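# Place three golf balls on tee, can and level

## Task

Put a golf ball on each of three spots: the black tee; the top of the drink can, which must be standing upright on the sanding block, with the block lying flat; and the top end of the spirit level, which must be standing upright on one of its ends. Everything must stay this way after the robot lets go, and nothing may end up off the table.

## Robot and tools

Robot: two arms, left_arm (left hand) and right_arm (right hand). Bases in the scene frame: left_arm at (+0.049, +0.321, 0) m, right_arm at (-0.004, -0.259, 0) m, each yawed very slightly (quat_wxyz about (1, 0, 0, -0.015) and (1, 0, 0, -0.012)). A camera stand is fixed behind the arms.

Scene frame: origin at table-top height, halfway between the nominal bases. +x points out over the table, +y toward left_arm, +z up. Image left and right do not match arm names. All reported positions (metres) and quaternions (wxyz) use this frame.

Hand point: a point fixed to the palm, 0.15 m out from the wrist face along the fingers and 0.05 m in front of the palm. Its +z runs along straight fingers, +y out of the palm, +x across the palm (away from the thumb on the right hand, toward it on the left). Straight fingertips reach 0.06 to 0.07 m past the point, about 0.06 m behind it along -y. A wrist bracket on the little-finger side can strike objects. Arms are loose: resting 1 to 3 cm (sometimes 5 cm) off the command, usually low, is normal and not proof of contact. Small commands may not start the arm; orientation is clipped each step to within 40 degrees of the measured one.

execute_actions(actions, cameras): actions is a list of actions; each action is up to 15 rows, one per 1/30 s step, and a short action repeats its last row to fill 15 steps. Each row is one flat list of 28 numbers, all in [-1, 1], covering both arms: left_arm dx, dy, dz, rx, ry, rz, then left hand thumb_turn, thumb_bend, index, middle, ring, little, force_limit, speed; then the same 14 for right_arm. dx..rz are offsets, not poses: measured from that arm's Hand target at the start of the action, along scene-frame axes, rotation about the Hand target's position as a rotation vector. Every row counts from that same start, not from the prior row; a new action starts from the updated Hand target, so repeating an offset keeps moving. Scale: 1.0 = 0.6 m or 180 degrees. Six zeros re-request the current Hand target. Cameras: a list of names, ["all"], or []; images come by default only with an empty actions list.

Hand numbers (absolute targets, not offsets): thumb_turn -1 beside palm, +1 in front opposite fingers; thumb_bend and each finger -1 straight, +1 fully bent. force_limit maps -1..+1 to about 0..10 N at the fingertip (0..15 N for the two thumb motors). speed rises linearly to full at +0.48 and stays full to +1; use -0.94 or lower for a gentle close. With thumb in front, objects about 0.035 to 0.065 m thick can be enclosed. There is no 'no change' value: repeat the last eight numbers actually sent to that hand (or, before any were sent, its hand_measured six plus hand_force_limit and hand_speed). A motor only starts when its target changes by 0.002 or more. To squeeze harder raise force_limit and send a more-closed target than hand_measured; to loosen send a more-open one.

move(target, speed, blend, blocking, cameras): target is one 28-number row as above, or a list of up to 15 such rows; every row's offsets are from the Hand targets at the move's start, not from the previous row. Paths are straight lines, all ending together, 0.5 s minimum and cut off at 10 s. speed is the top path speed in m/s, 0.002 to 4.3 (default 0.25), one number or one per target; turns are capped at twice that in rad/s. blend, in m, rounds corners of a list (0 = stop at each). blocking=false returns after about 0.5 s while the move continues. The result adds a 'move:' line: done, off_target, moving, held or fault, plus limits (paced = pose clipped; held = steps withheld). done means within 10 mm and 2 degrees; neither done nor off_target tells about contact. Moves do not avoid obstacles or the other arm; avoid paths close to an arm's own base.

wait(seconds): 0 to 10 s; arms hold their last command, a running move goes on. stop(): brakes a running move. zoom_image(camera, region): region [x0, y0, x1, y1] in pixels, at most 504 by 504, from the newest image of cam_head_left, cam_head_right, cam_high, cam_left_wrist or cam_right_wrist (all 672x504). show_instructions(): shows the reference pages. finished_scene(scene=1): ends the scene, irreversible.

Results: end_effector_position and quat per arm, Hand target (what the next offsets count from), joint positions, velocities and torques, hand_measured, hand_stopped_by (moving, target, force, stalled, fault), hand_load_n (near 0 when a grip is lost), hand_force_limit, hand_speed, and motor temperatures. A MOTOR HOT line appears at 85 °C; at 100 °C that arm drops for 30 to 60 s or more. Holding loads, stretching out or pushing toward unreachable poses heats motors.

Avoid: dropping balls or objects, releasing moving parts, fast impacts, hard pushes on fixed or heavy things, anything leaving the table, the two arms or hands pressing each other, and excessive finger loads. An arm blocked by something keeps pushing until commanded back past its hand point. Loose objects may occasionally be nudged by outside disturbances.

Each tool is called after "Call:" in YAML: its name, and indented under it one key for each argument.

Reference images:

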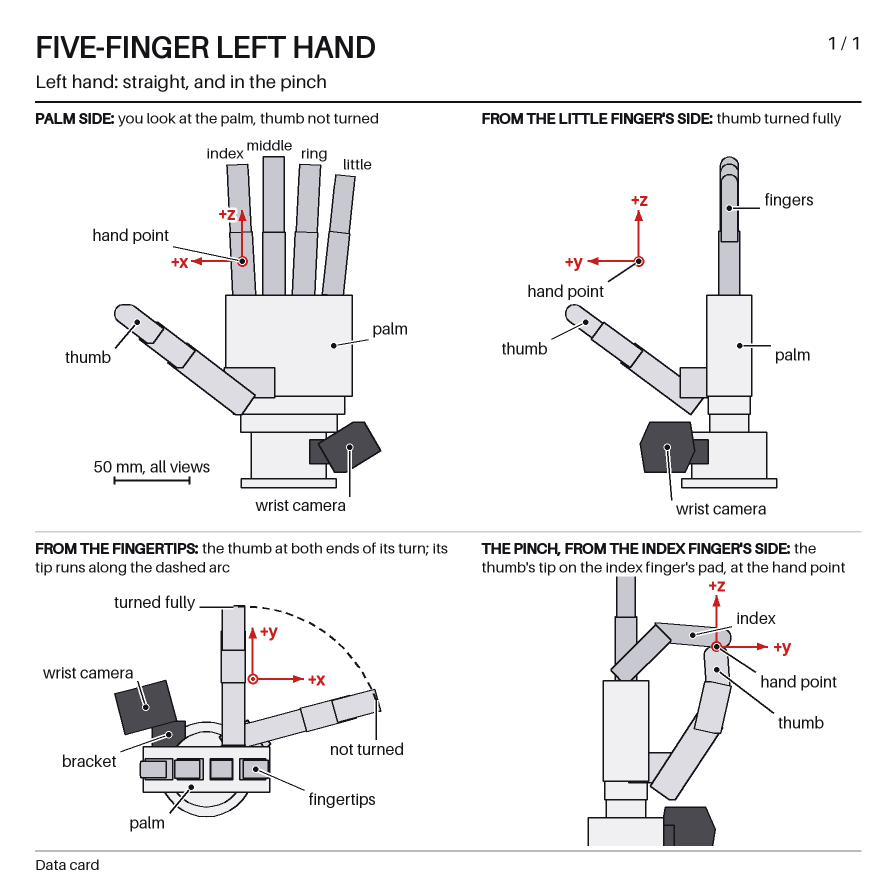

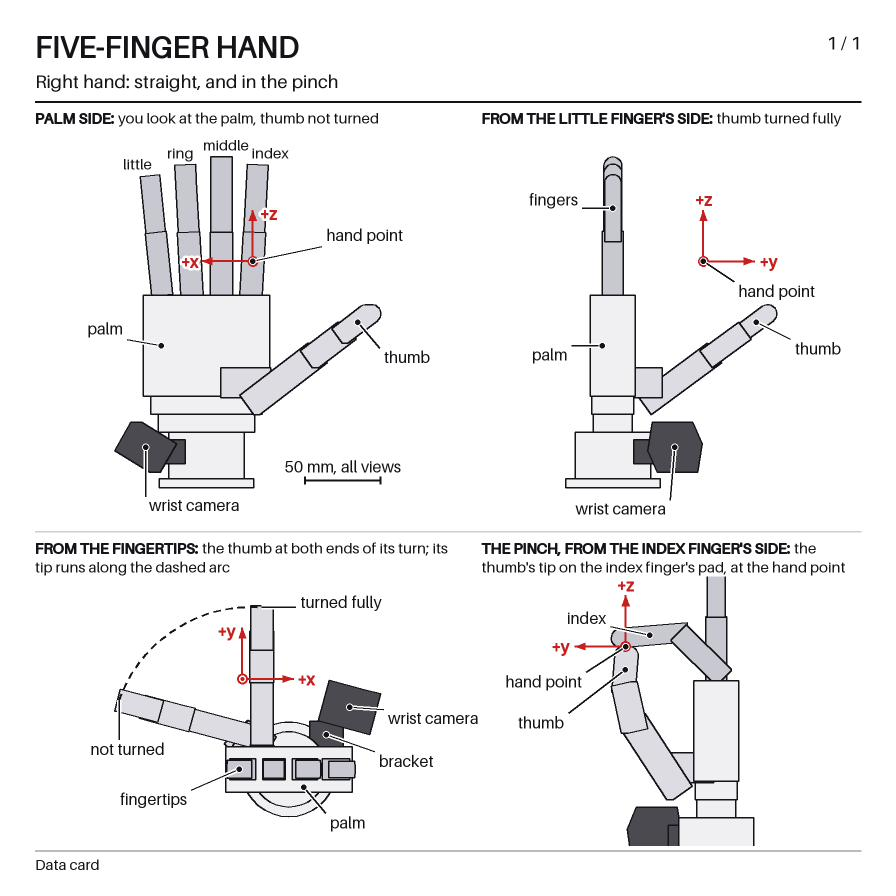

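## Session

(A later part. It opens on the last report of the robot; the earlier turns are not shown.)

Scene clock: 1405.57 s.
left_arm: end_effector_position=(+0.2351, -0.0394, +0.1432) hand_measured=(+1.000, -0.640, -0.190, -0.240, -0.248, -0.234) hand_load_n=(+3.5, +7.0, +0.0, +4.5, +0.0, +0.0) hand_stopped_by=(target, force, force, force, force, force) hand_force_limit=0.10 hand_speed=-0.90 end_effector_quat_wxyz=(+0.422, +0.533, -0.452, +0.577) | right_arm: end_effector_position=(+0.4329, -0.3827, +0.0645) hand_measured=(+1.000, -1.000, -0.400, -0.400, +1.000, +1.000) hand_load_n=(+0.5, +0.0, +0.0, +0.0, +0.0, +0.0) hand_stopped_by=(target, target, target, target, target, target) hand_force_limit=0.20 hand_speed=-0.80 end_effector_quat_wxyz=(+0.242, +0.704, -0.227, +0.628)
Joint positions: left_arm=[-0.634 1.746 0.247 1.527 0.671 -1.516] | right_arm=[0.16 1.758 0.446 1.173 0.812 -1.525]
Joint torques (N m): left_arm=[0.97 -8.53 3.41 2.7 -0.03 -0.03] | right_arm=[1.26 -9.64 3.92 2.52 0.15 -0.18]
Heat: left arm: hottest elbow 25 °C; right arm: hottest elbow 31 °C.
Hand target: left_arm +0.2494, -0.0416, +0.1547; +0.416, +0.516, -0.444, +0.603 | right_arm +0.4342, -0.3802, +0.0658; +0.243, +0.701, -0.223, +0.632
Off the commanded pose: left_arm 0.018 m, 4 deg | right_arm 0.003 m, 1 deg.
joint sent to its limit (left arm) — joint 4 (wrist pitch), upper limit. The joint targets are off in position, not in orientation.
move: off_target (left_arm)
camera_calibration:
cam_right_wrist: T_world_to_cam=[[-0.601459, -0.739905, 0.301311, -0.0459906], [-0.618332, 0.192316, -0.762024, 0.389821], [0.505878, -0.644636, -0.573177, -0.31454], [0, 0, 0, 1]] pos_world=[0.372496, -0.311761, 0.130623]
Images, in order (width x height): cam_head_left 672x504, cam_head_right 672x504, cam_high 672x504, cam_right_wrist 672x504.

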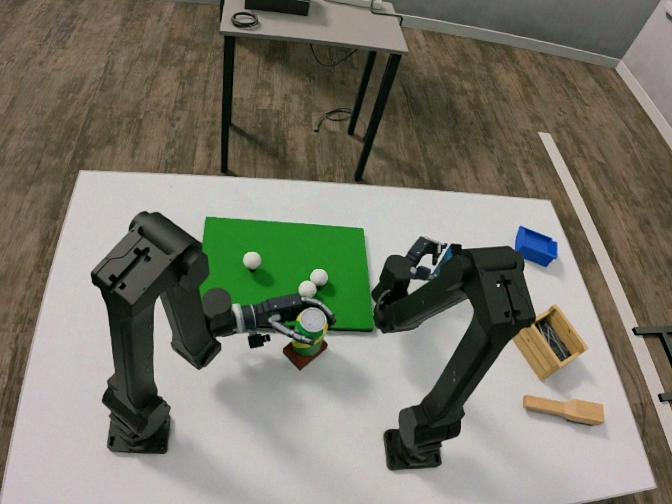

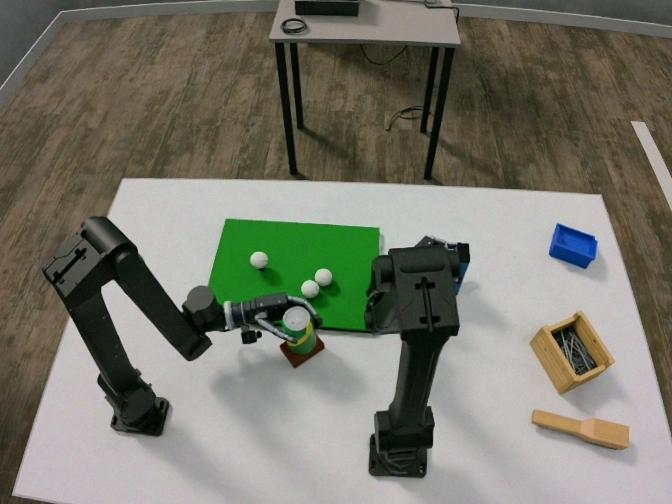

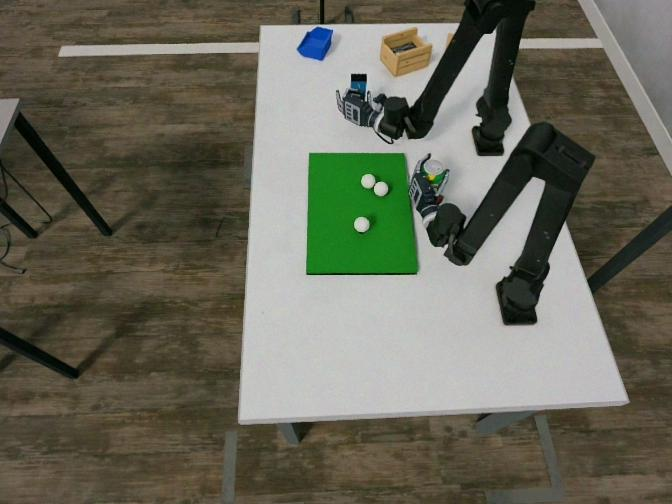

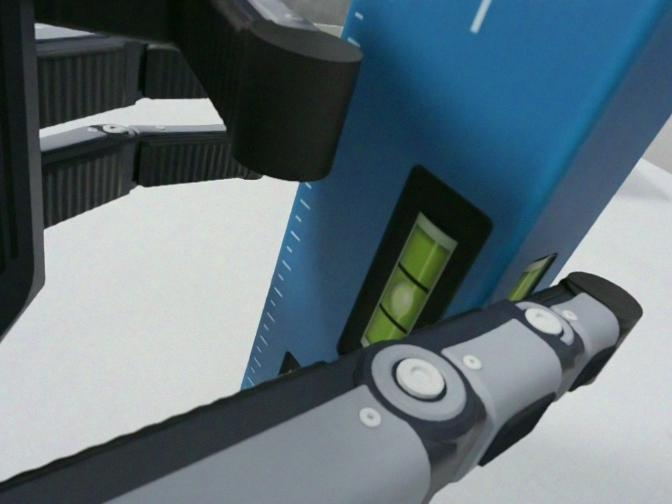

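Call:
move:
  target:
    - [0,0,0,0,0,0,1,-0.72,-0.28,-0.32,-0.34,-0.32,0.1,-0.9,0,0,0,0,0,0,1,-1,-0.4,-0.4,1,1,0.2,-0.8]
    - [0,0,0,0,0,0,1,-0.85,-0.45,-0.45,-0.45,-0.45,0.1,-0.85,0,0.04,0,0,0,0,1,-1,-0.4,-0.4,1,1,0.2,-0.8]
  speed: 0.04
  cameras: ["cam_head_left","cam_head_right","cam_high","cam_right_wrist","cam_left_wrist"]

Call:
zoom_image:
  camera: "cam_head_left"
  region: [260, 290, 360, 380]

Call:
zoom_image:
  camera: "cam_head_right"
  region: [250, 290, 350, 380]

Call:
zoom_image:
  camera: "cam_high"
  region: [320, 60, 420, 150]

Scene clock: 1421.33 s.
left_arm: end_effector_position=(+0.2366, -0.0407, +0.1451) hand_measured=(+1.000, -0.850, -0.450, -0.450, -0.450, -0.450) hand_load_n=(-0.5, +0.0, +0.0, +0.0, +0.0, +0.0) hand_stopped_by=(target, target, target, target, target, target) hand_force_limit=0.10 hand_speed=-0.85 end_effector_quat_wxyz=(+0.420, +0.528, -0.453, +0.582) | right_arm: end_effector_position=(+0.4300, -0.3578, +0.0662) hand_measured=(+1.000, -1.000, -0.400, -0.400, +1.000, +1.000) hand_load_n=(+0.5, +0.0, +0.0, +0.0, +0.0, +0.0) hand_stopped_by=(target, target, target, target, target, target) hand_force_limit=0.20 hand_speed=-0.80 end_effector_quat_wxyz=(+0.242, +0.703, -0.222, +0.630)
Joint positions: left_arm=[-0.634 1.746 0.253 1.532 0.671 -1.511] | right_arm=[0.235 1.758 0.446 1.173 0.88 -1.525]
Joint torques (N m): left_arm=[0.97 -8.53 3.11 2.51 -0.04 -0.03] | right_arm=[1.14 -9.35 4.85 1.68 0.29 -0.04]
Heat: left arm: hottest elbow 25 °C; right arm: hottest elbow 31 °C.
Hand target: left_arm +0.2494, -0.0416, +0.1547; +0.416, +0.516, -0.444, +0.603 | right_arm +0.4342, -0.3562, +0.0658; +0.243, +0.701, -0.223, +0.632
Off the commanded pose: left_arm 0.016 m, 3 deg | right_arm 0.004 m, 0 deg.
joint sent to its limit (left arm) — joint 4 (wrist pitch), upper limit. The joint targets are off in position, not in orientation.
move: off_target (left_arm); target 2's new numbers were sent with left_arm's hand 0.016 m and 3 deg from that target
camera_calibration:
cam_left_wrist: T_world_to_cam=[[0.900808, 0.244442, 0.358878, -0.254604], [-0.433881, 0.474164, 0.766104, 0.009493], [0.0171004, -0.845823, 0.533189, 0.00054591], [0, 0, 0, 1]] pos_world=[0.233459, 0.0581963, 0.0838081]
cam_right_wrist: T_world_to_cam=[[-0.595844, -0.74207, 0.307086, -0.0332583], [-0.618578, 0.180203, -0.76478, 0.380553], [0.512182, -0.645646, -0.566401, -0.299499], [0, 0, 0, 1]] pos_world=[0.368983, -0.286627, 0.131616]

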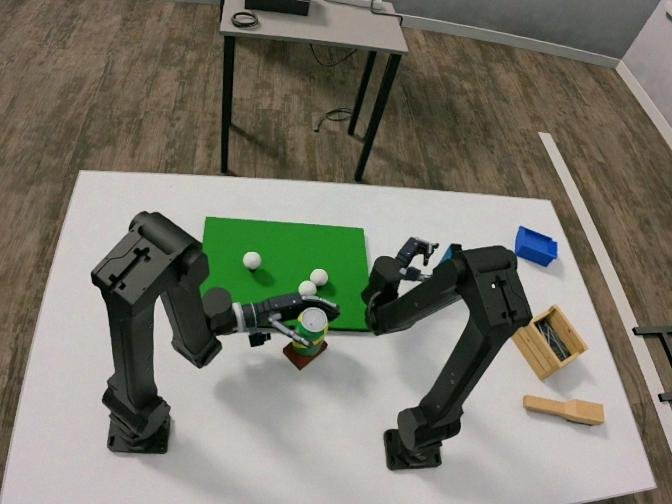

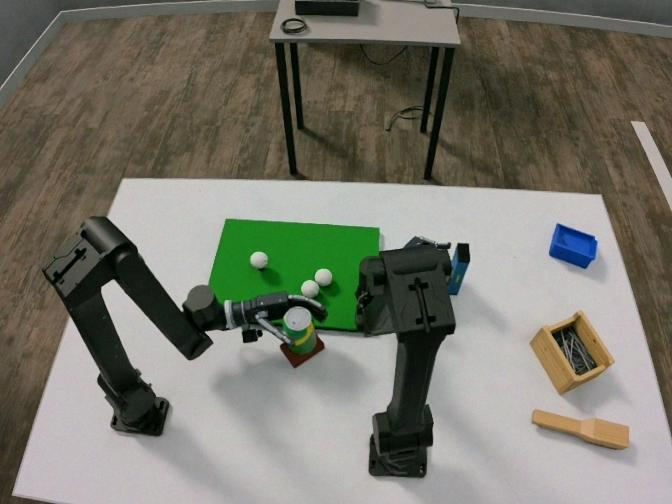

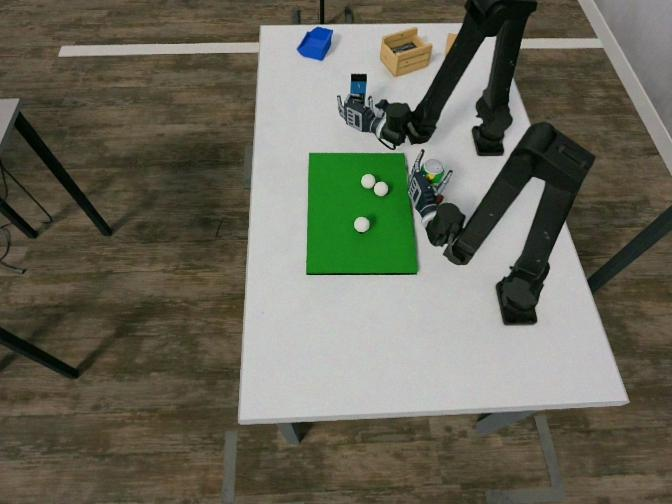

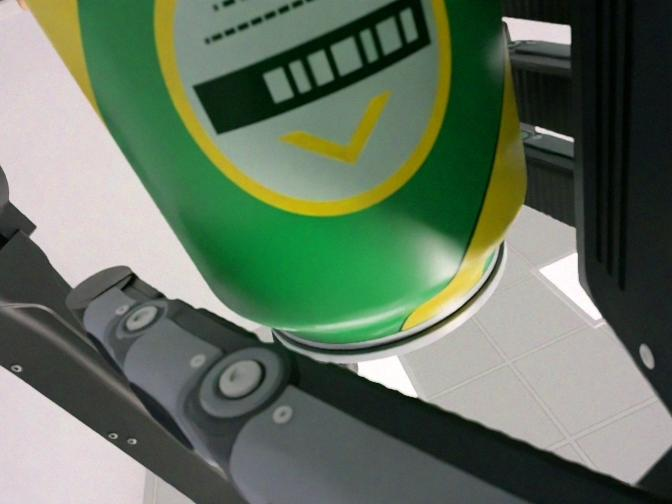

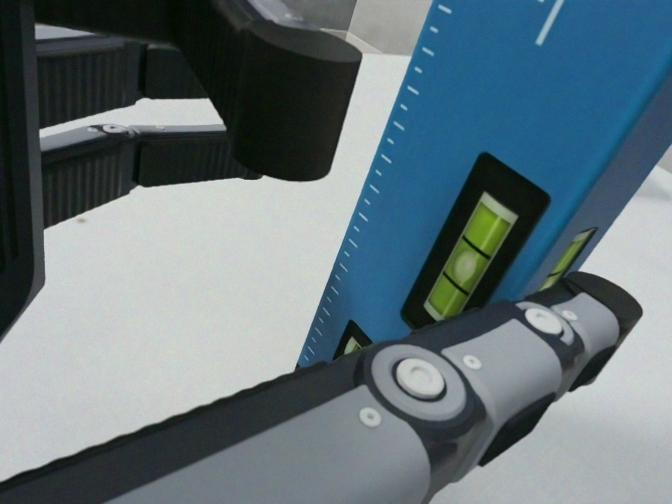

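Scaled by 5.040 from the camera's 672x504 image, which has a finer 960x720 frame.

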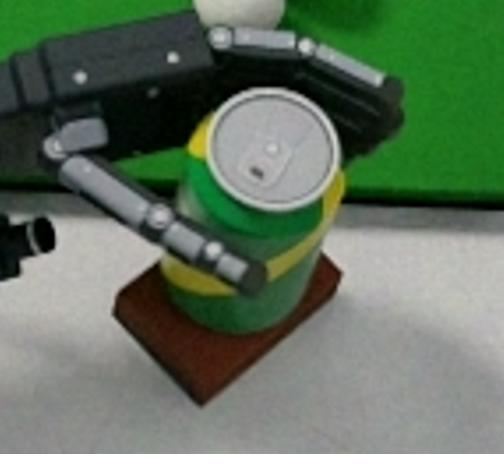

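Scaled by 5.040 from the camera's 672x504 image, which has a finer 960x720 frame.

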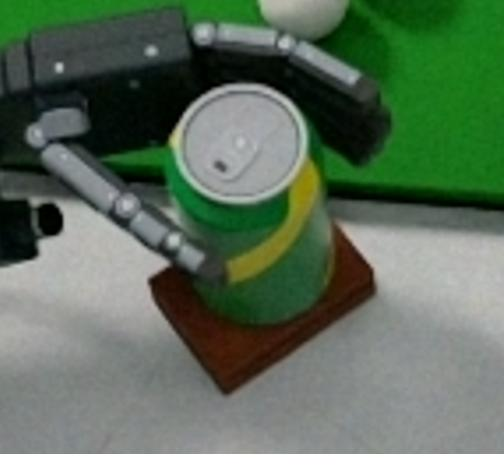

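Scaled by 5.040 from the camera's 672x504 image, which has a finer 960x720 frame.

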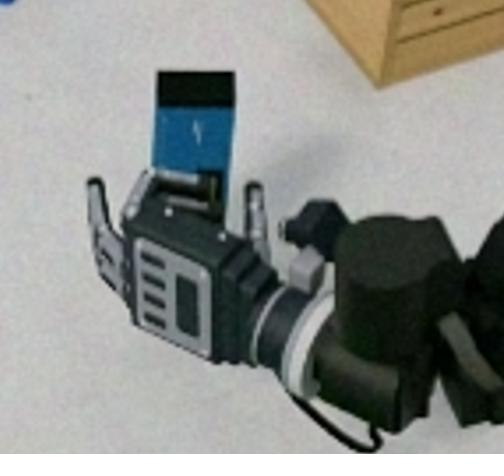

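Call:
move:
  target:
    - [-0.01,-0.0025,0,0,0,0,1,-1,-1,-1,-1,-1,0.1,-0.85,0,0.05,0,0,0,0,1,-1,-0.4,-0.4,1,1,0.2,-0.8]
    - [-0.057,0.1925,0,0,0,0,1,-1,-1,-1,-1,-1,0.1,-0.85,0,0.06,0.25,0,0,0,1,-1,-0.4,-0.4,1,1,0.2,-0.8]
  speed: [0.04, 0.08]
  cameras: ["cam_head_left","cam_head_right","cam_high"]

Scene clock: 1501.43 s.
left_arm: end_effector_position=(+0.2152, +0.0715, +0.1493) hand_measured=(+1.000, -1.000, -1.000, -1.000, -1.000, -1.000) hand_load_n=(+0.0, +0.0, +0.0, +0.0, +0.0, +0.0) hand_stopped_by=(target, target, target, target, target, target) hand_force_limit=0.10 hand_speed=-0.85 end_effector_quat_wxyz=(+0.416, +0.547, -0.453, +0.568) | right_arm: end_effector_position=(+0.4214, -0.3289, +0.1932) hand_measured=(+1.000, -1.000, -0.400, -0.400, +1.000, +1.000) hand_load_n=(+0.0, +0.0, +0.0, +0.0, +0.0, +0.0) hand_stopped_by=(target, target, target, target, target, target) hand_force_limit=0.20 hand_speed=-0.80 end_effector_quat_wxyz=(+0.258, +0.715, -0.212, +0.615)
Joint positions: left_arm=[-0.221 1.603 0.055 1.532 1.073 -1.497] | right_arm=[0.329 1.284 0.538 0.544 0.981 -1.512]
Joint torques (N m): left_arm=[0.97 -7.12 0.99 2.29 0.16 0.13] | right_arm=[1.32 -8.47 12.27 1.01 0.34 0.08]
Heat: left arm: hottest elbow 24 °C; right arm: hottest elbow 31 °C.
Hand target: left_arm +0.2152, +0.0739, +0.1547; +0.416, +0.516, -0.444, +0.603 | right_arm +0.4342, -0.3202, +0.2158; +0.243, +0.701, -0.223, +0.632
Off the commanded pose: left_arm 0.006 m, 5 deg | right_arm 0.027 m, 3 deg.
joint sent to its limit (left arm) — joint 4 (wrist pitch), upper limit. The joint targets are off in orientation, not in position.
move: off_target (left_arm, right_arm)
Images, in order (width x height): cam_head_left 672x504, cam_head_right 672x504, cam_high 672x504.

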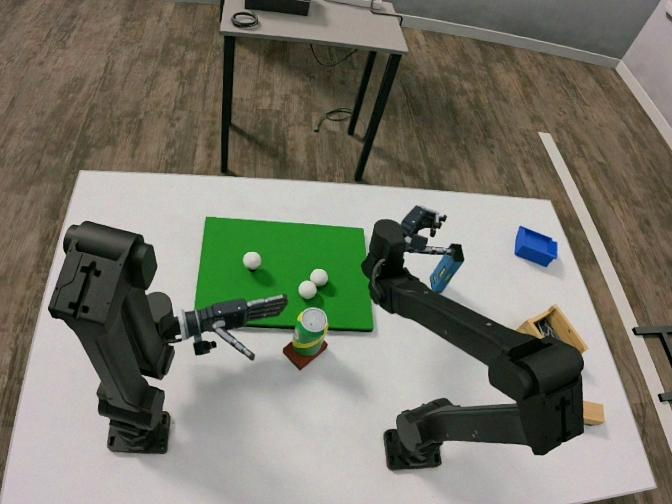

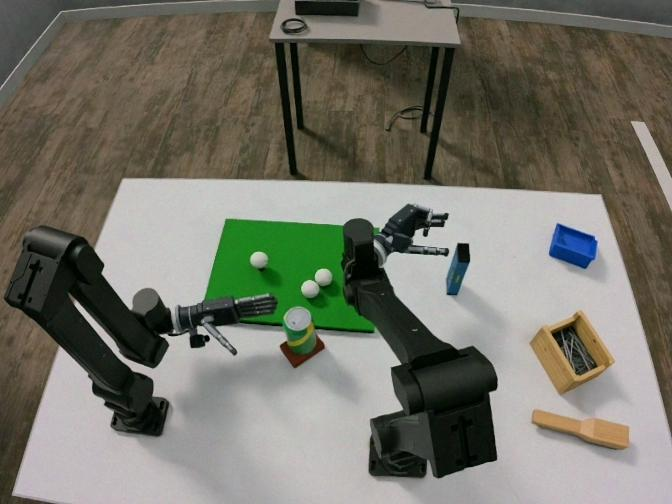

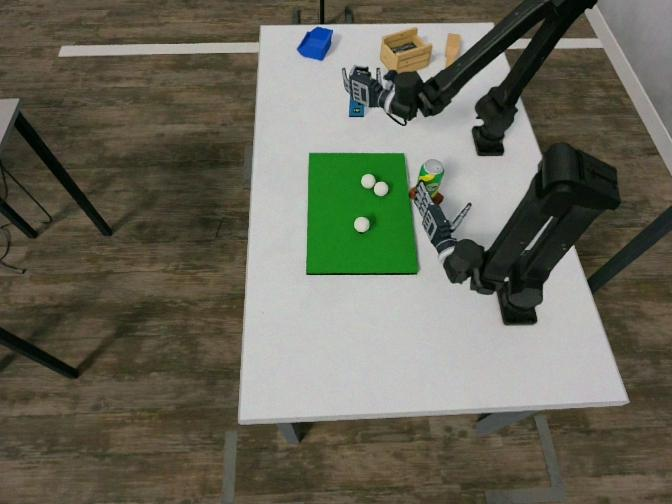

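Call:
zoom_image:
  camera: "cam_head_right"
  region: [270, 260, 350, 370]

Call:
zoom_image:
  camera: "cam_head_left"
  region: [270, 260, 350, 370]

Call:
zoom_image:
  camera: "cam_head_right"
  region: [420, 220, 500, 310]

Call:
zoom_image:
  camera: "cam_head_left"
  region: [400, 220, 490, 310]

Scaled by 4.582 from the camera's 672x504 image, which has a finer 960x720 frame.

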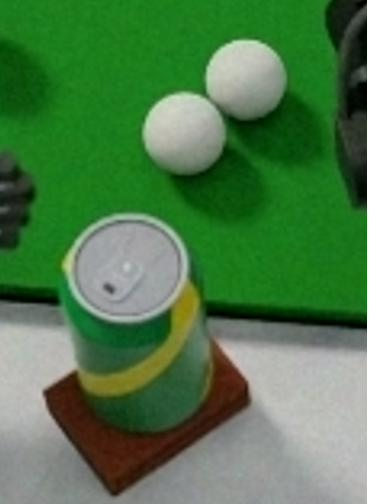

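Scaled by 4.582 from the camera's 672x504 image, which has a finer 960x720 frame.

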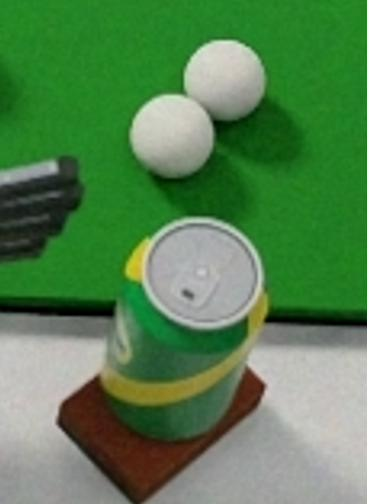

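Scaled by 5.600 from the camera's 672x504 image, which has a finer 960x720 frame.

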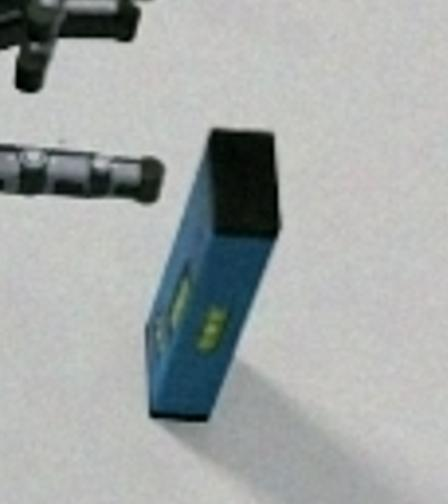

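Scaled by 5.600 from the camera's 672x504 image, which has a finer 960x720 frame.

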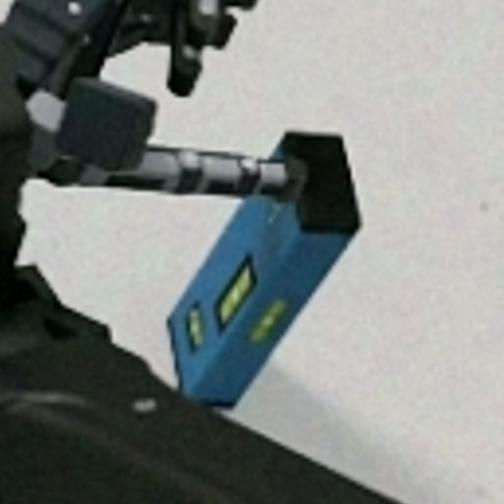

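Call:
move:
  target:
    - [0,0.03,0.18,0,0,0,1,-1,-1,-1,-1,-1,0.1,-0.85,0,0.04,0.09,0,0,0,1,-1,-1,-1,1,1,0.2,-0.8]
    - [0.308,0.443,0.242,0,0,0.333,1,-1,-1,-1,-1,-1,0.1,-0.85,-0.0625,0.431,-0.01,0.4506,0.2217,0.1727,1,-1,-1,-1,1,1,0.2,-0.8]
  speed: [0.1, 0.25]
  blend: [0.03, 0]
  cameras: ["cam_head_left","cam_head_right","cam_high","cam_right_wrist"]

Scene clock: 1520.67 s.
left_arm: end_effector_position=(+0.3900, +0.3308, +0.2799) hand_measured=(+1.000, -1.000, -1.000, -1.000, -1.000, -1.000) hand_load_n=(+0.0, +0.0, +0.0, +0.0, +0.0, -0.5) hand_stopped_by=(target, target, target, target, target, target) hand_force_limit=0.10 hand_speed=-0.85 end_effector_quat_wxyz=(+0.078, +0.679, -0.117, +0.721) | right_arm: end_effector_position=(+0.3740, -0.0689, +0.1872) hand_measured=(+1.000, -1.000, -1.000, -1.000, +1.000, +1.000) hand_load_n=(+0.0, +0.0, +0.0, +0.0, +0.0, +0.0) hand_stopped_by=(target, target, target, target, target, target) hand_force_limit=0.20 hand_speed=-0.80 end_effector_quat_wxyz=(-0.341, +0.883, -0.305, +0.106)
Joint positions: left_arm=[0.644 0.876 0.236 0.722 0.892 -1.572] | right_arm=[0.306 1.207 1.004 -0.749 -0.418 -0.487]
Joint torques (N m): left_arm=[0.62 -1.9 9.73 0.79 -0.2 0.14] | right_arm=[-0.21 -7.36 14.79 2.09 -0.34 0.14]
Heat: left arm: hottest elbow 25 °C; right arm: hottest elbow 35 °C.
Hand target: left_arm +0.4000, +0.3397, +0.2999; +0.059, +0.668, -0.127, +0.731 | right_arm +0.3967, -0.0616, +0.2098; -0.361, +0.873, -0.303, +0.126
Off the commanded pose: left_arm 0.024 m, 3 deg | right_arm 0.033 m, 3 deg.
move: off_target (left_arm, right_arm)
camera_calibration:
cam_right_wrist: T_world_to_cam=[[-0.268813, -0.72982, -0.628571, 0.164231], [-0.953706, 0.11031, 0.279781, 0.311226], [-0.134852, 0.674681, -0.725687, 0.347054], [0, 0, 0, 1]] pos_world=[0.387767, -0.148623, 0.268009]
Images, in order (width x height): cam_head_left 672x504, cam_head_right 672x504, cam_high 672x504, cam_right_wrist 672x504.

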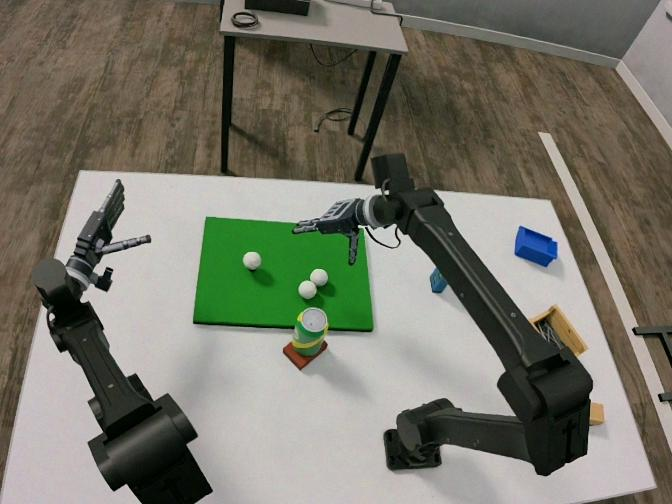

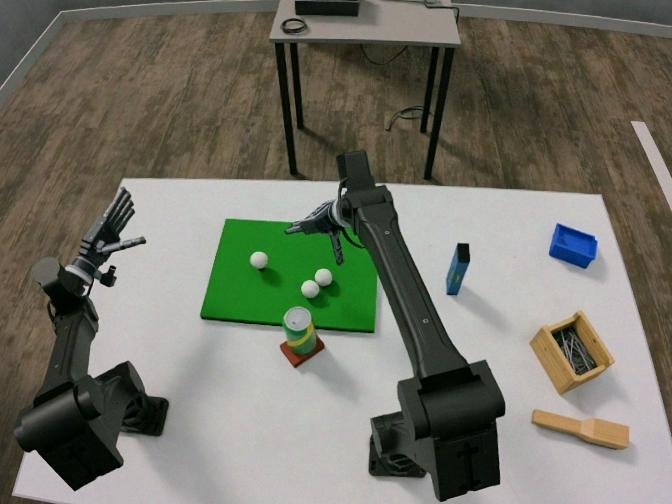

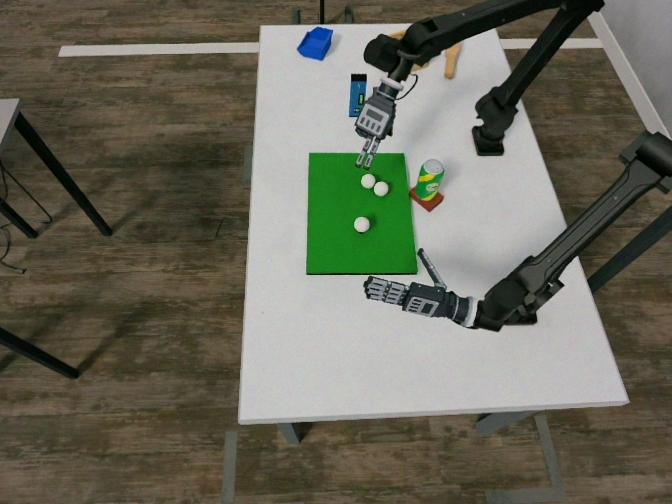

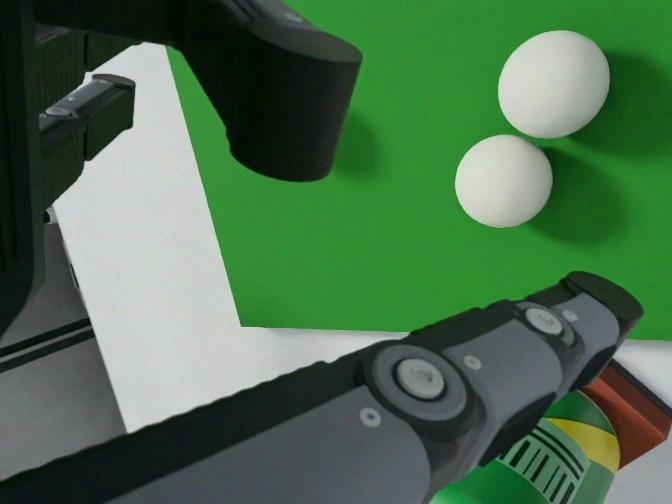

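Call:
move:
  target: [0,0,0,0,0,0,1,-1,-1,-1,-1,-1,0.1,-0.85,0.01,0,-0.17,0,0,0,1,-1,-1,-1,1,1,0.2,-0.8]
  speed: 0.12
  cameras: ["cam_right_wrist"]

Scene clock: 1539.63 s.
left_arm: end_effector_position=(+0.3900, +0.3307, +0.2798) hand_measured=(+1.000, -1.000, -1.000, -1.000, -1.000, -1.000) hand_load_n=(+0.0, +0.0, +0.0, +0.0, +0.0, -0.5) hand_stopped_by=(target, target, target, target, target, target) hand_force_limit=0.10 hand_speed=-0.85 end_effector_quat_wxyz=(+0.078, +0.679, -0.117, +0.721) | right_arm: end_effector_position=(+0.3955, -0.0624, +0.1088) hand_measured=(+1.000, -1.000, -1.000, -1.000, +1.000, +1.000) hand_load_n=(+0.0, +0.0, +0.0, +0.0, +0.0, +0.0) hand_stopped_by=(target, target, target, target, target, target) hand_force_limit=0.20 hand_speed=-0.80 end_effector_quat_wxyz=(-0.355, +0.878, -0.298, +0.124)
Joint positions: left_arm=[0.644 0.876 0.236 0.722 0.892 -1.571] | right_arm=[0.306 1.315 0.866 -0.456 -0.419 -0.487]
Joint torques (N m): left_arm=[0.62 -1.9 9.73 0.77 -0.2 0.14] | right_arm=[-0.26 -8.41 10.04 2.15 -0.32 0.11]
Heat: left arm: hottest elbow 28 °C; right arm: hottest elbow 38 °C.
Hand target: left_arm +0.4000, +0.3397, +0.2999; +0.059, +0.668, -0.127, +0.731 | right_arm +0.4027, -0.0616, +0.1078; -0.361, +0.873, -0.303, +0.126
Off the commanded pose: left_arm 0.024 m, 3 deg | right_arm 0.007 m, 1 deg.
move: off_target (left_arm)
camera_calibration:
cam_right_wrist: T_world_to_cam=[[-0.239122, -0.720816, -0.650573, 0.116629], [-0.965547, 0.105675, 0.237807, 0.361976], [-0.102666, 0.685023, -0.721251, 0.275976], [0, 0, 0, 1]] pos_world=[0.405727, -0.143233, 0.188843]
Images, in order (width x height): cam_right_wrist 672x504.

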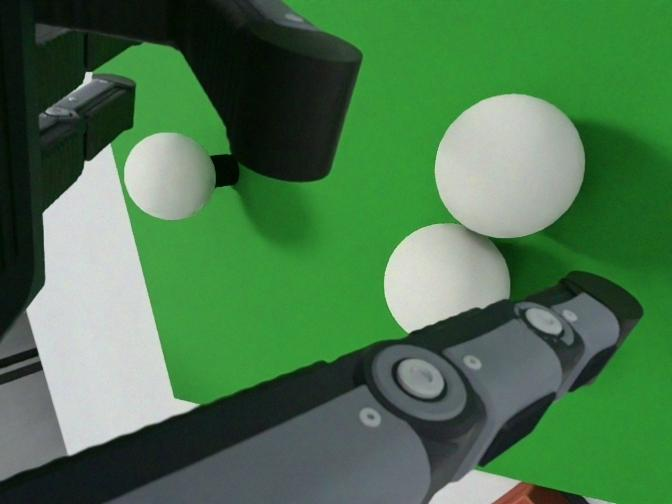

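Call:
move:
  target: [0,0,0,0,0,0,1,-1,-1,-1,-1,-1,0.1,-0.85,0,-0.0015,-0.065,0,0,0,1,-1,-1,-1,1,1,0.2,-0.8]
  speed: 0.08
  cameras: ["cam_right_wrist"]

Scene clock: 1556.80 s.
left_arm: end_effector_position=(+0.3900, +0.3307, +0.2798) hand_measured=(+1.000, -1.000, -1.000, -1.000, -1.000, -1.000) hand_load_n=(-0.5, +0.0, +0.0, +0.0, +0.0, +0.0) hand_stopped_by=(target, target, target, target, target, target) hand_force_limit=0.10 hand_speed=-0.85 end_effector_quat_wxyz=(+0.078, +0.679, -0.117, +0.721) | right_arm: end_effector_position=(+0.3955, -0.0621, +0.0700) hand_measured=(+1.000, -1.000, -1.000, -1.000, +1.000, +1.000) hand_load_n=(+0.0, +0.0, +0.0, +0.0, -0.5, +0.0) hand_stopped_by=(target, target, target, target, target, target) hand_force_limit=0.20 hand_speed=-0.80 end_effector_quat_wxyz=(-0.355, +0.878, -0.297, +0.123)
Joint positions: left_arm=[0.644 0.876 0.236 0.722 0.892 -1.571] | right_arm=[0.306 1.373 0.805 -0.336 -0.421 -0.487]
Joint torques (N m): left_arm=[0.62 -1.85 9.73 0.79 -0.2 0.15] | right_arm=[-0.26 -8.7 9.47 2.17 -0.33 0.08]
Motor temperatures (°C): left_arm=[17 19 30 16 18 17] | right_arm=[17 18 37 17 15 18]
Heat: left arm: hottest elbow 30 °C; right arm: hottest elbow 37 °C.
Hand target: left_arm +0.4000, +0.3397, +0.2999; +0.059, +0.668, -0.127, +0.731 | right_arm +0.4027, -0.0625, +0.0688; -0.361, +0.873, -0.303, +0.126
Off the commanded pose: left_arm 0.024 m, 3 deg | right_arm 0.007 m, 1 deg.
move: off_target (left_arm)
camera_calibration:
cam_right_wrist: T_world_to_cam=[[-0.238629, -0.72032, -0.651303, 0.091537], [-0.965572, 0.104466, 0.238237, 0.371051], [-0.103568, 0.685731, -0.720449, 0.24821], [0, 0, 0, 1]] pos_world=[0.405827, -0.143031, 0.150043]
Images, in order (width x height): cam_right_wrist 672x504.

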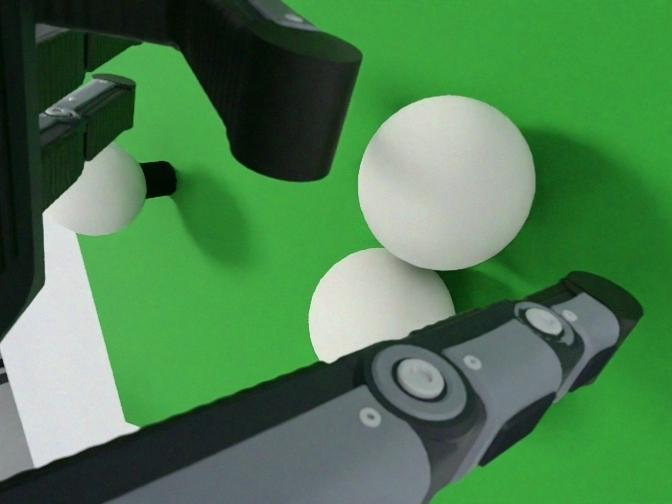

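Call:
move:
  target: [0,0,0,0,0,0,1,-1,-1,-1,-1,-1,0.1,-0.85,0.0067,-0.005,-0.0375,0,0,0,1,-1,-1,-1,1,1,0.2,-0.8]
  speed: 0.05
  cameras: ["cam_right_wrist"]

Scene clock: 1568.40 s.
left_arm: end_effector_position=(+0.3900, +0.3307, +0.2798) hand_measured=(+1.000, -1.000, -1.000, -1.000, -1.000, -1.000) hand_load_n=(-0.5, +0.0, +0.0, +0.0, +0.0, +0.0) hand_stopped_by=(target, target, target, target, target, target) hand_force_limit=0.10 hand_speed=-0.85 end_effector_quat_wxyz=(+0.078, +0.679, -0.117, +0.721) | right_arm: end_effector_position=(+0.4004, -0.0666, +0.0483) hand_measured=(+1.000, -1.000, -1.000, -1.000, +1.000, +1.000) hand_load_n=(+0.0, +0.0, +0.0, +0.0, +0.0, +0.0) hand_stopped_by=(target, target, target, target, target, target) hand_force_limit=0.20 hand_speed=-0.80 end_effector_quat_wxyz=(-0.355, +0.875, -0.303, +0.123)
Joint positions: left_arm=[0.644 0.876 0.236 0.722 0.892 -1.571] | right_arm=[0.291 1.421 0.784 -0.27 -0.427 -0.487]
Joint torques (N m): left_arm=[0.62 -1.9 9.74 0.77 -0.2 0.15] | right_arm=[-0.21 -9 9.05 2.15 -0.33 -0.02]
Heat: left arm: hottest elbow 31 °C; right arm: hottest elbow 36 °C.
Hand target: left_arm +0.4000, +0.3397, +0.2999; +0.059, +0.668, -0.127, +0.731 | right_arm +0.4067, -0.0655, +0.0463; -0.361, +0.873, -0.303, +0.126
Off the commanded pose: left_arm 0.024 m, 3 deg | right_arm 0.007 m, 1 deg.
move: off_target (left_arm)
camera_calibration:
cam_right_wrist: T_world_to_cam=[[-0.249774, -0.714955, -0.653033, 0.0803312], [-0.963267, 0.114762, 0.24279, 0.380954], [-0.0986404, 0.689688, -0.717357, 0.234283], [0, 0, 0, 1]] pos_world=[0.410135, -0.147868, 0.128032]
Images, in order (width x height): cam_right_wrist 672x504.

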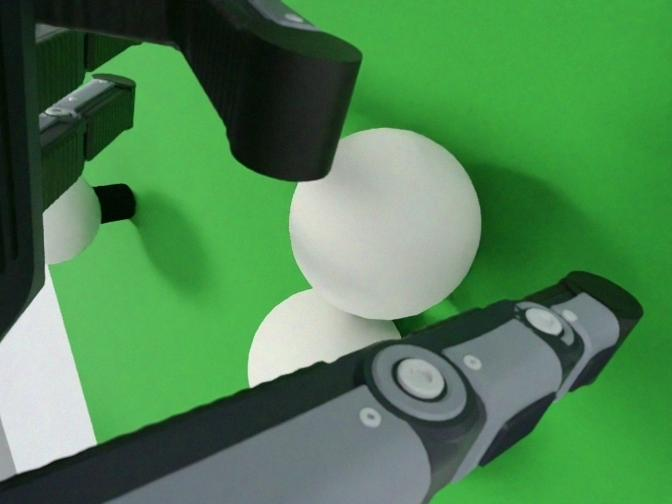

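Call:
move:
  target:
    - [0,0,0,0,0,0,1,-1,-1,-1,-1,-1,0.1,-0.85,0,0.001,0,0,0,0,1,-0.6,-0.5,-0.5,1,1,-0.5,-0.7]
    - [0,0,0,0,0,0,1,-1,-1,-1,-1,-1,0.1,-0.85,0,0.001,0,0,0,0,1,-0.6,0.4,0.4,1,1,-0.5,-0.93]
  speed: 0.05
  cameras: ["cam_right_wrist"]

Scene clock: 1583.80 s.
left_arm: end_effector_position=(+0.3900, +0.3307, +0.2798) hand_measured=(+1.000, -1.000, -1.000, -1.000, -1.000, -1.000) hand_load_n=(+0.0, +0.0, +0.0, +0.0, +0.0, +0.0) hand_stopped_by=(target, target, target, target, target, target) hand_force_limit=0.10 hand_speed=-0.85 end_effector_quat_wxyz=(+0.078, +0.679, -0.117, +0.721) | right_arm: end_effector_position=(+0.4001, -0.0659, +0.0483) hand_measured=(+1.000, -0.602, -0.062, -0.042, +1.000, +1.000) hand_load_n=(+0.5, +4.0, +1.0, +3.5, +0.0, +0.0) hand_stopped_by=(target, target, force, force, target, target) hand_force_limit=-0.50 hand_speed=-0.93 end_effector_quat_wxyz=(-0.356, +0.876, -0.303, +0.123)
Joint positions: left_arm=[0.644 0.876 0.236 0.722 0.892 -1.571] | right_arm=[0.292 1.421 0.784 -0.27 -0.427 -0.487]
Joint torques (N m): left_arm=[0.67 -1.85 9.74 0.77 -0.21 0.15] | right_arm=[-0.09 -9 9.06 2.18 -0.29 -0.01]
Heat: left arm: hottest elbow 32 °C; right arm: hottest elbow 36 °C.
Hand target: left_arm +0.4000, +0.3397, +0.2999; +0.059, +0.668, -0.127, +0.731 | right_arm +0.4067, -0.0649, +0.0463; -0.361, +0.873, -0.303, +0.126
Off the commanded pose: left_arm 0.024 m, 3 deg | right_arm 0.007 m, 1 deg.
move: off_target (left_arm)
camera_calibration:
cam_right_wrist: T_world_to_cam=[[-0.248649, -0.715364, -0.653015, 0.0801895], [-0.963444, 0.113238, 0.242802, 0.380538], [-0.0997452, 0.689516, -0.717369, 0.234276], [0, 0, 0, 1]] pos_world=[0.409934, -0.147263, 0.128032]
Images, in order (width x height): cam_right_wrist 672x504.

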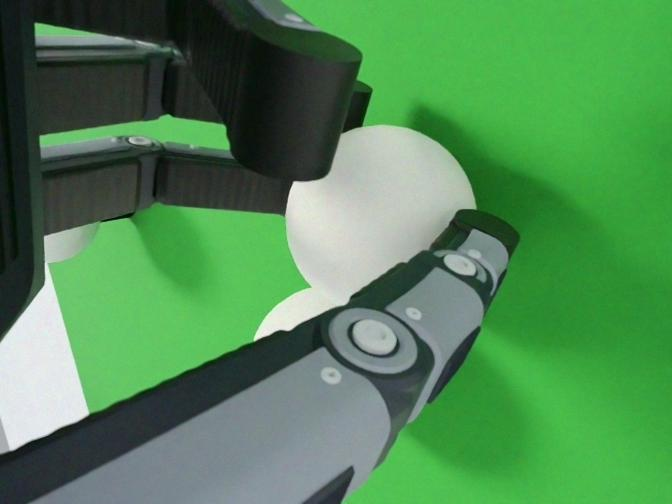

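Call:
move:
  target: [0,0,0,0,0,0,1,-1,-1,-1,-1,-1,0.1,-0.85,0.0,0,0.06,0,0,0,1,-0.6,0.4,0.4,1,1,-0.5,-0.93]
  speed: 0.05
  cameras: ["cam_right_wrist"]

Scene clock: 1589.00 s.
left_arm: end_effector_position=(+0.3900, +0.3307, +0.2798) hand_measured=(+1.000, -1.000, -1.000, -1.000, -1.000, -1.000) hand_load_n=(-0.5, +0.0, +0.0, +0.0, +0.0, +0.0) hand_stopped_by=(target, target, target, target, target, target) hand_force_limit=0.10 hand_speed=-0.85 end_effector_quat_wxyz=(+0.078, +0.679, -0.117, +0.721) | right_arm: end_effector_position=(+0.3836, -0.0702, +0.0528) hand_measured=(+1.000, -0.602, -0.062, -0.042, +1.000, +1.000) hand_load_n=(+0.5, +4.0, +1.0, +3.5, +0.0, +0.0) hand_stopped_by=(target, target, force, force, target, target) hand_force_limit=-0.50 hand_speed=-0.93 end_effector_quat_wxyz=(-0.343, +0.881, -0.310, +0.103)
Joint positions: left_arm=[0.644 0.876 0.236 0.722 0.892 -1.571] | right_arm=[0.292 1.391 0.784 -0.35 -0.429 -0.487]
Joint torques (N m): left_arm=[0.62 -1.9 9.74 0.77 -0.21 0.15] | right_arm=[-0.09 -11.52 13.27 0.79 -0.29 0]
Heat: left arm: hottest elbow 32 °C; right arm: hottest elbow 36 °C.
Hand target: left_arm +0.4000, +0.3397, +0.2999; +0.059, +0.668, -0.127, +0.731 | right_arm +0.4067, -0.0649, +0.0823; -0.361, +0.873, -0.303, +0.126
Off the commanded pose: left_arm 0.024 m, 3 deg | right_arm 0.038 m, 4 deg.
move: off_target (left_arm, right_arm)
camera_calibration:
cam_right_wrist: T_world_to_cam=[[-0.279557, -0.723451, -0.631242, 0.0860856], [-0.950499, 0.11565, 0.288403, 0.356887], [-0.135642, 0.68062, -0.71997, 0.252057], [0, 0, 0, 1]] pos_world=[0.397476, -0.15055, 0.132887]
Images, in order (width x height): cam_right_wrist 672x504.

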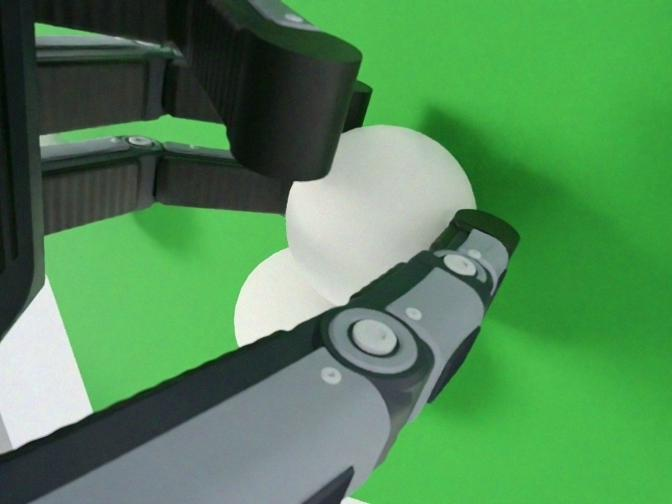

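Call:
move:
  target: [0,0,0,0,0,0,1,-1,-1,-1,-1,-1,0.1,-0.85,0.01,-0.01,0.1,0,0,0,1,-0.6,0.4,0.4,1,1,-0.5,-0.93]
  speed: 0.1
  cameras: ["cam_right_wrist","cam_head_left","cam_head_right"]

Scene clock: 1596.73 s.
left_arm: end_effector_position=(+0.3900, +0.3307, +0.2798) hand_measured=(+1.000, -1.000, -1.000, -1.000, -1.000, -1.000) hand_load_n=(+0.0, +0.0, +0.0, +0.0, +0.0, +0.0) hand_stopped_by=(target, target, target, target, target, target) hand_force_limit=0.10 hand_speed=-0.85 end_effector_quat_wxyz=(+0.078, +0.679, -0.117, +0.721) | right_arm: end_effector_position=(+0.3928, -0.0749, +0.1121) hand_measured=(+1.000, -0.602, -0.062, -0.042, +1.000, +1.000) hand_load_n=(+0.5, +4.0, +1.0, +4.0, +0.0, +0.0) hand_stopped_by=(target, target, force, force, target, target) hand_force_limit=-0.50 hand_speed=-0.93 end_effector_quat_wxyz=(-0.344, +0.878, -0.318, +0.102)
Joint positions: left_arm=[0.644 0.876 0.236 0.722 0.892 -1.571] | right_arm=[0.272 1.322 0.896 -0.536 -0.438 -0.487]
Joint torques (N m): left_arm=[0.62 -1.9 9.74 0.77 -0.21 0.14] | right_arm=[-0.15 -10.87 14.37 0.77 -0.38 -0.11]
Heat: left arm: hottest elbow 33 °C; right arm: hottest elbow 37 °C.
Hand target: left_arm +0.4000, +0.3397, +0.2999; +0.059, +0.668, -0.127, +0.731 | right_arm +0.4127, -0.0709, +0.1423; -0.361, +0.873, -0.303, +0.126
Off the commanded pose: left_arm 0.024 m, 3 deg | right_arm 0.036 m, 4 deg.
move: off_target (left_arm, right_arm)
camera_calibration:
cam_right_wrist: T_world_to_cam=[[-0.294101, -0.715418, -0.633784, 0.129284], [-0.946861, 0.127737, 0.295191, 0.347776], [-0.130227, 0.686921, -0.714969, 0.296927], [0, 0, 0, 1]] pos_world=[0.405986, -0.155897, 0.191571]
Images, in order (width x height): cam_head_left 672x504, cam_head_right 672x504, cam_right_wrist 672x504.

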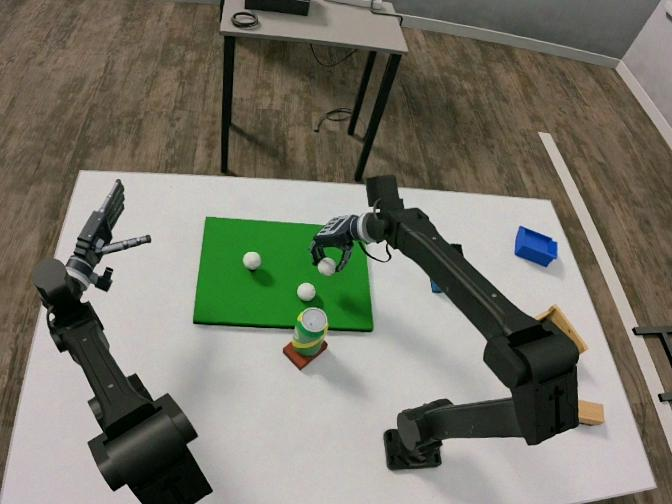

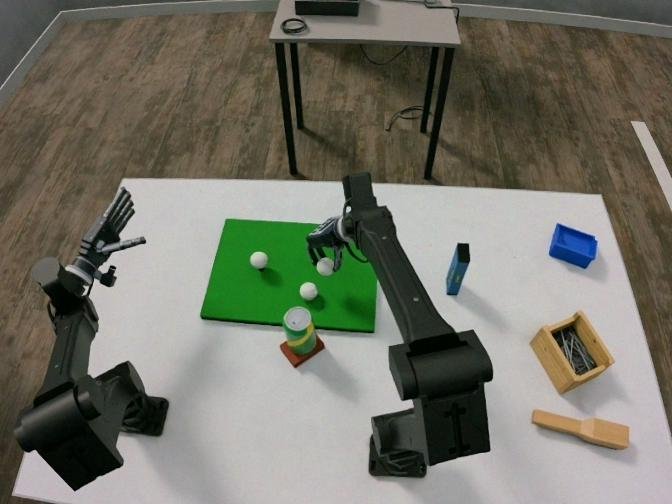

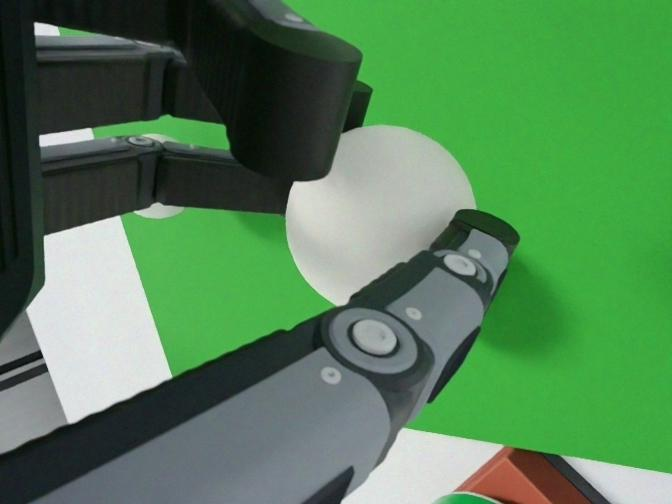

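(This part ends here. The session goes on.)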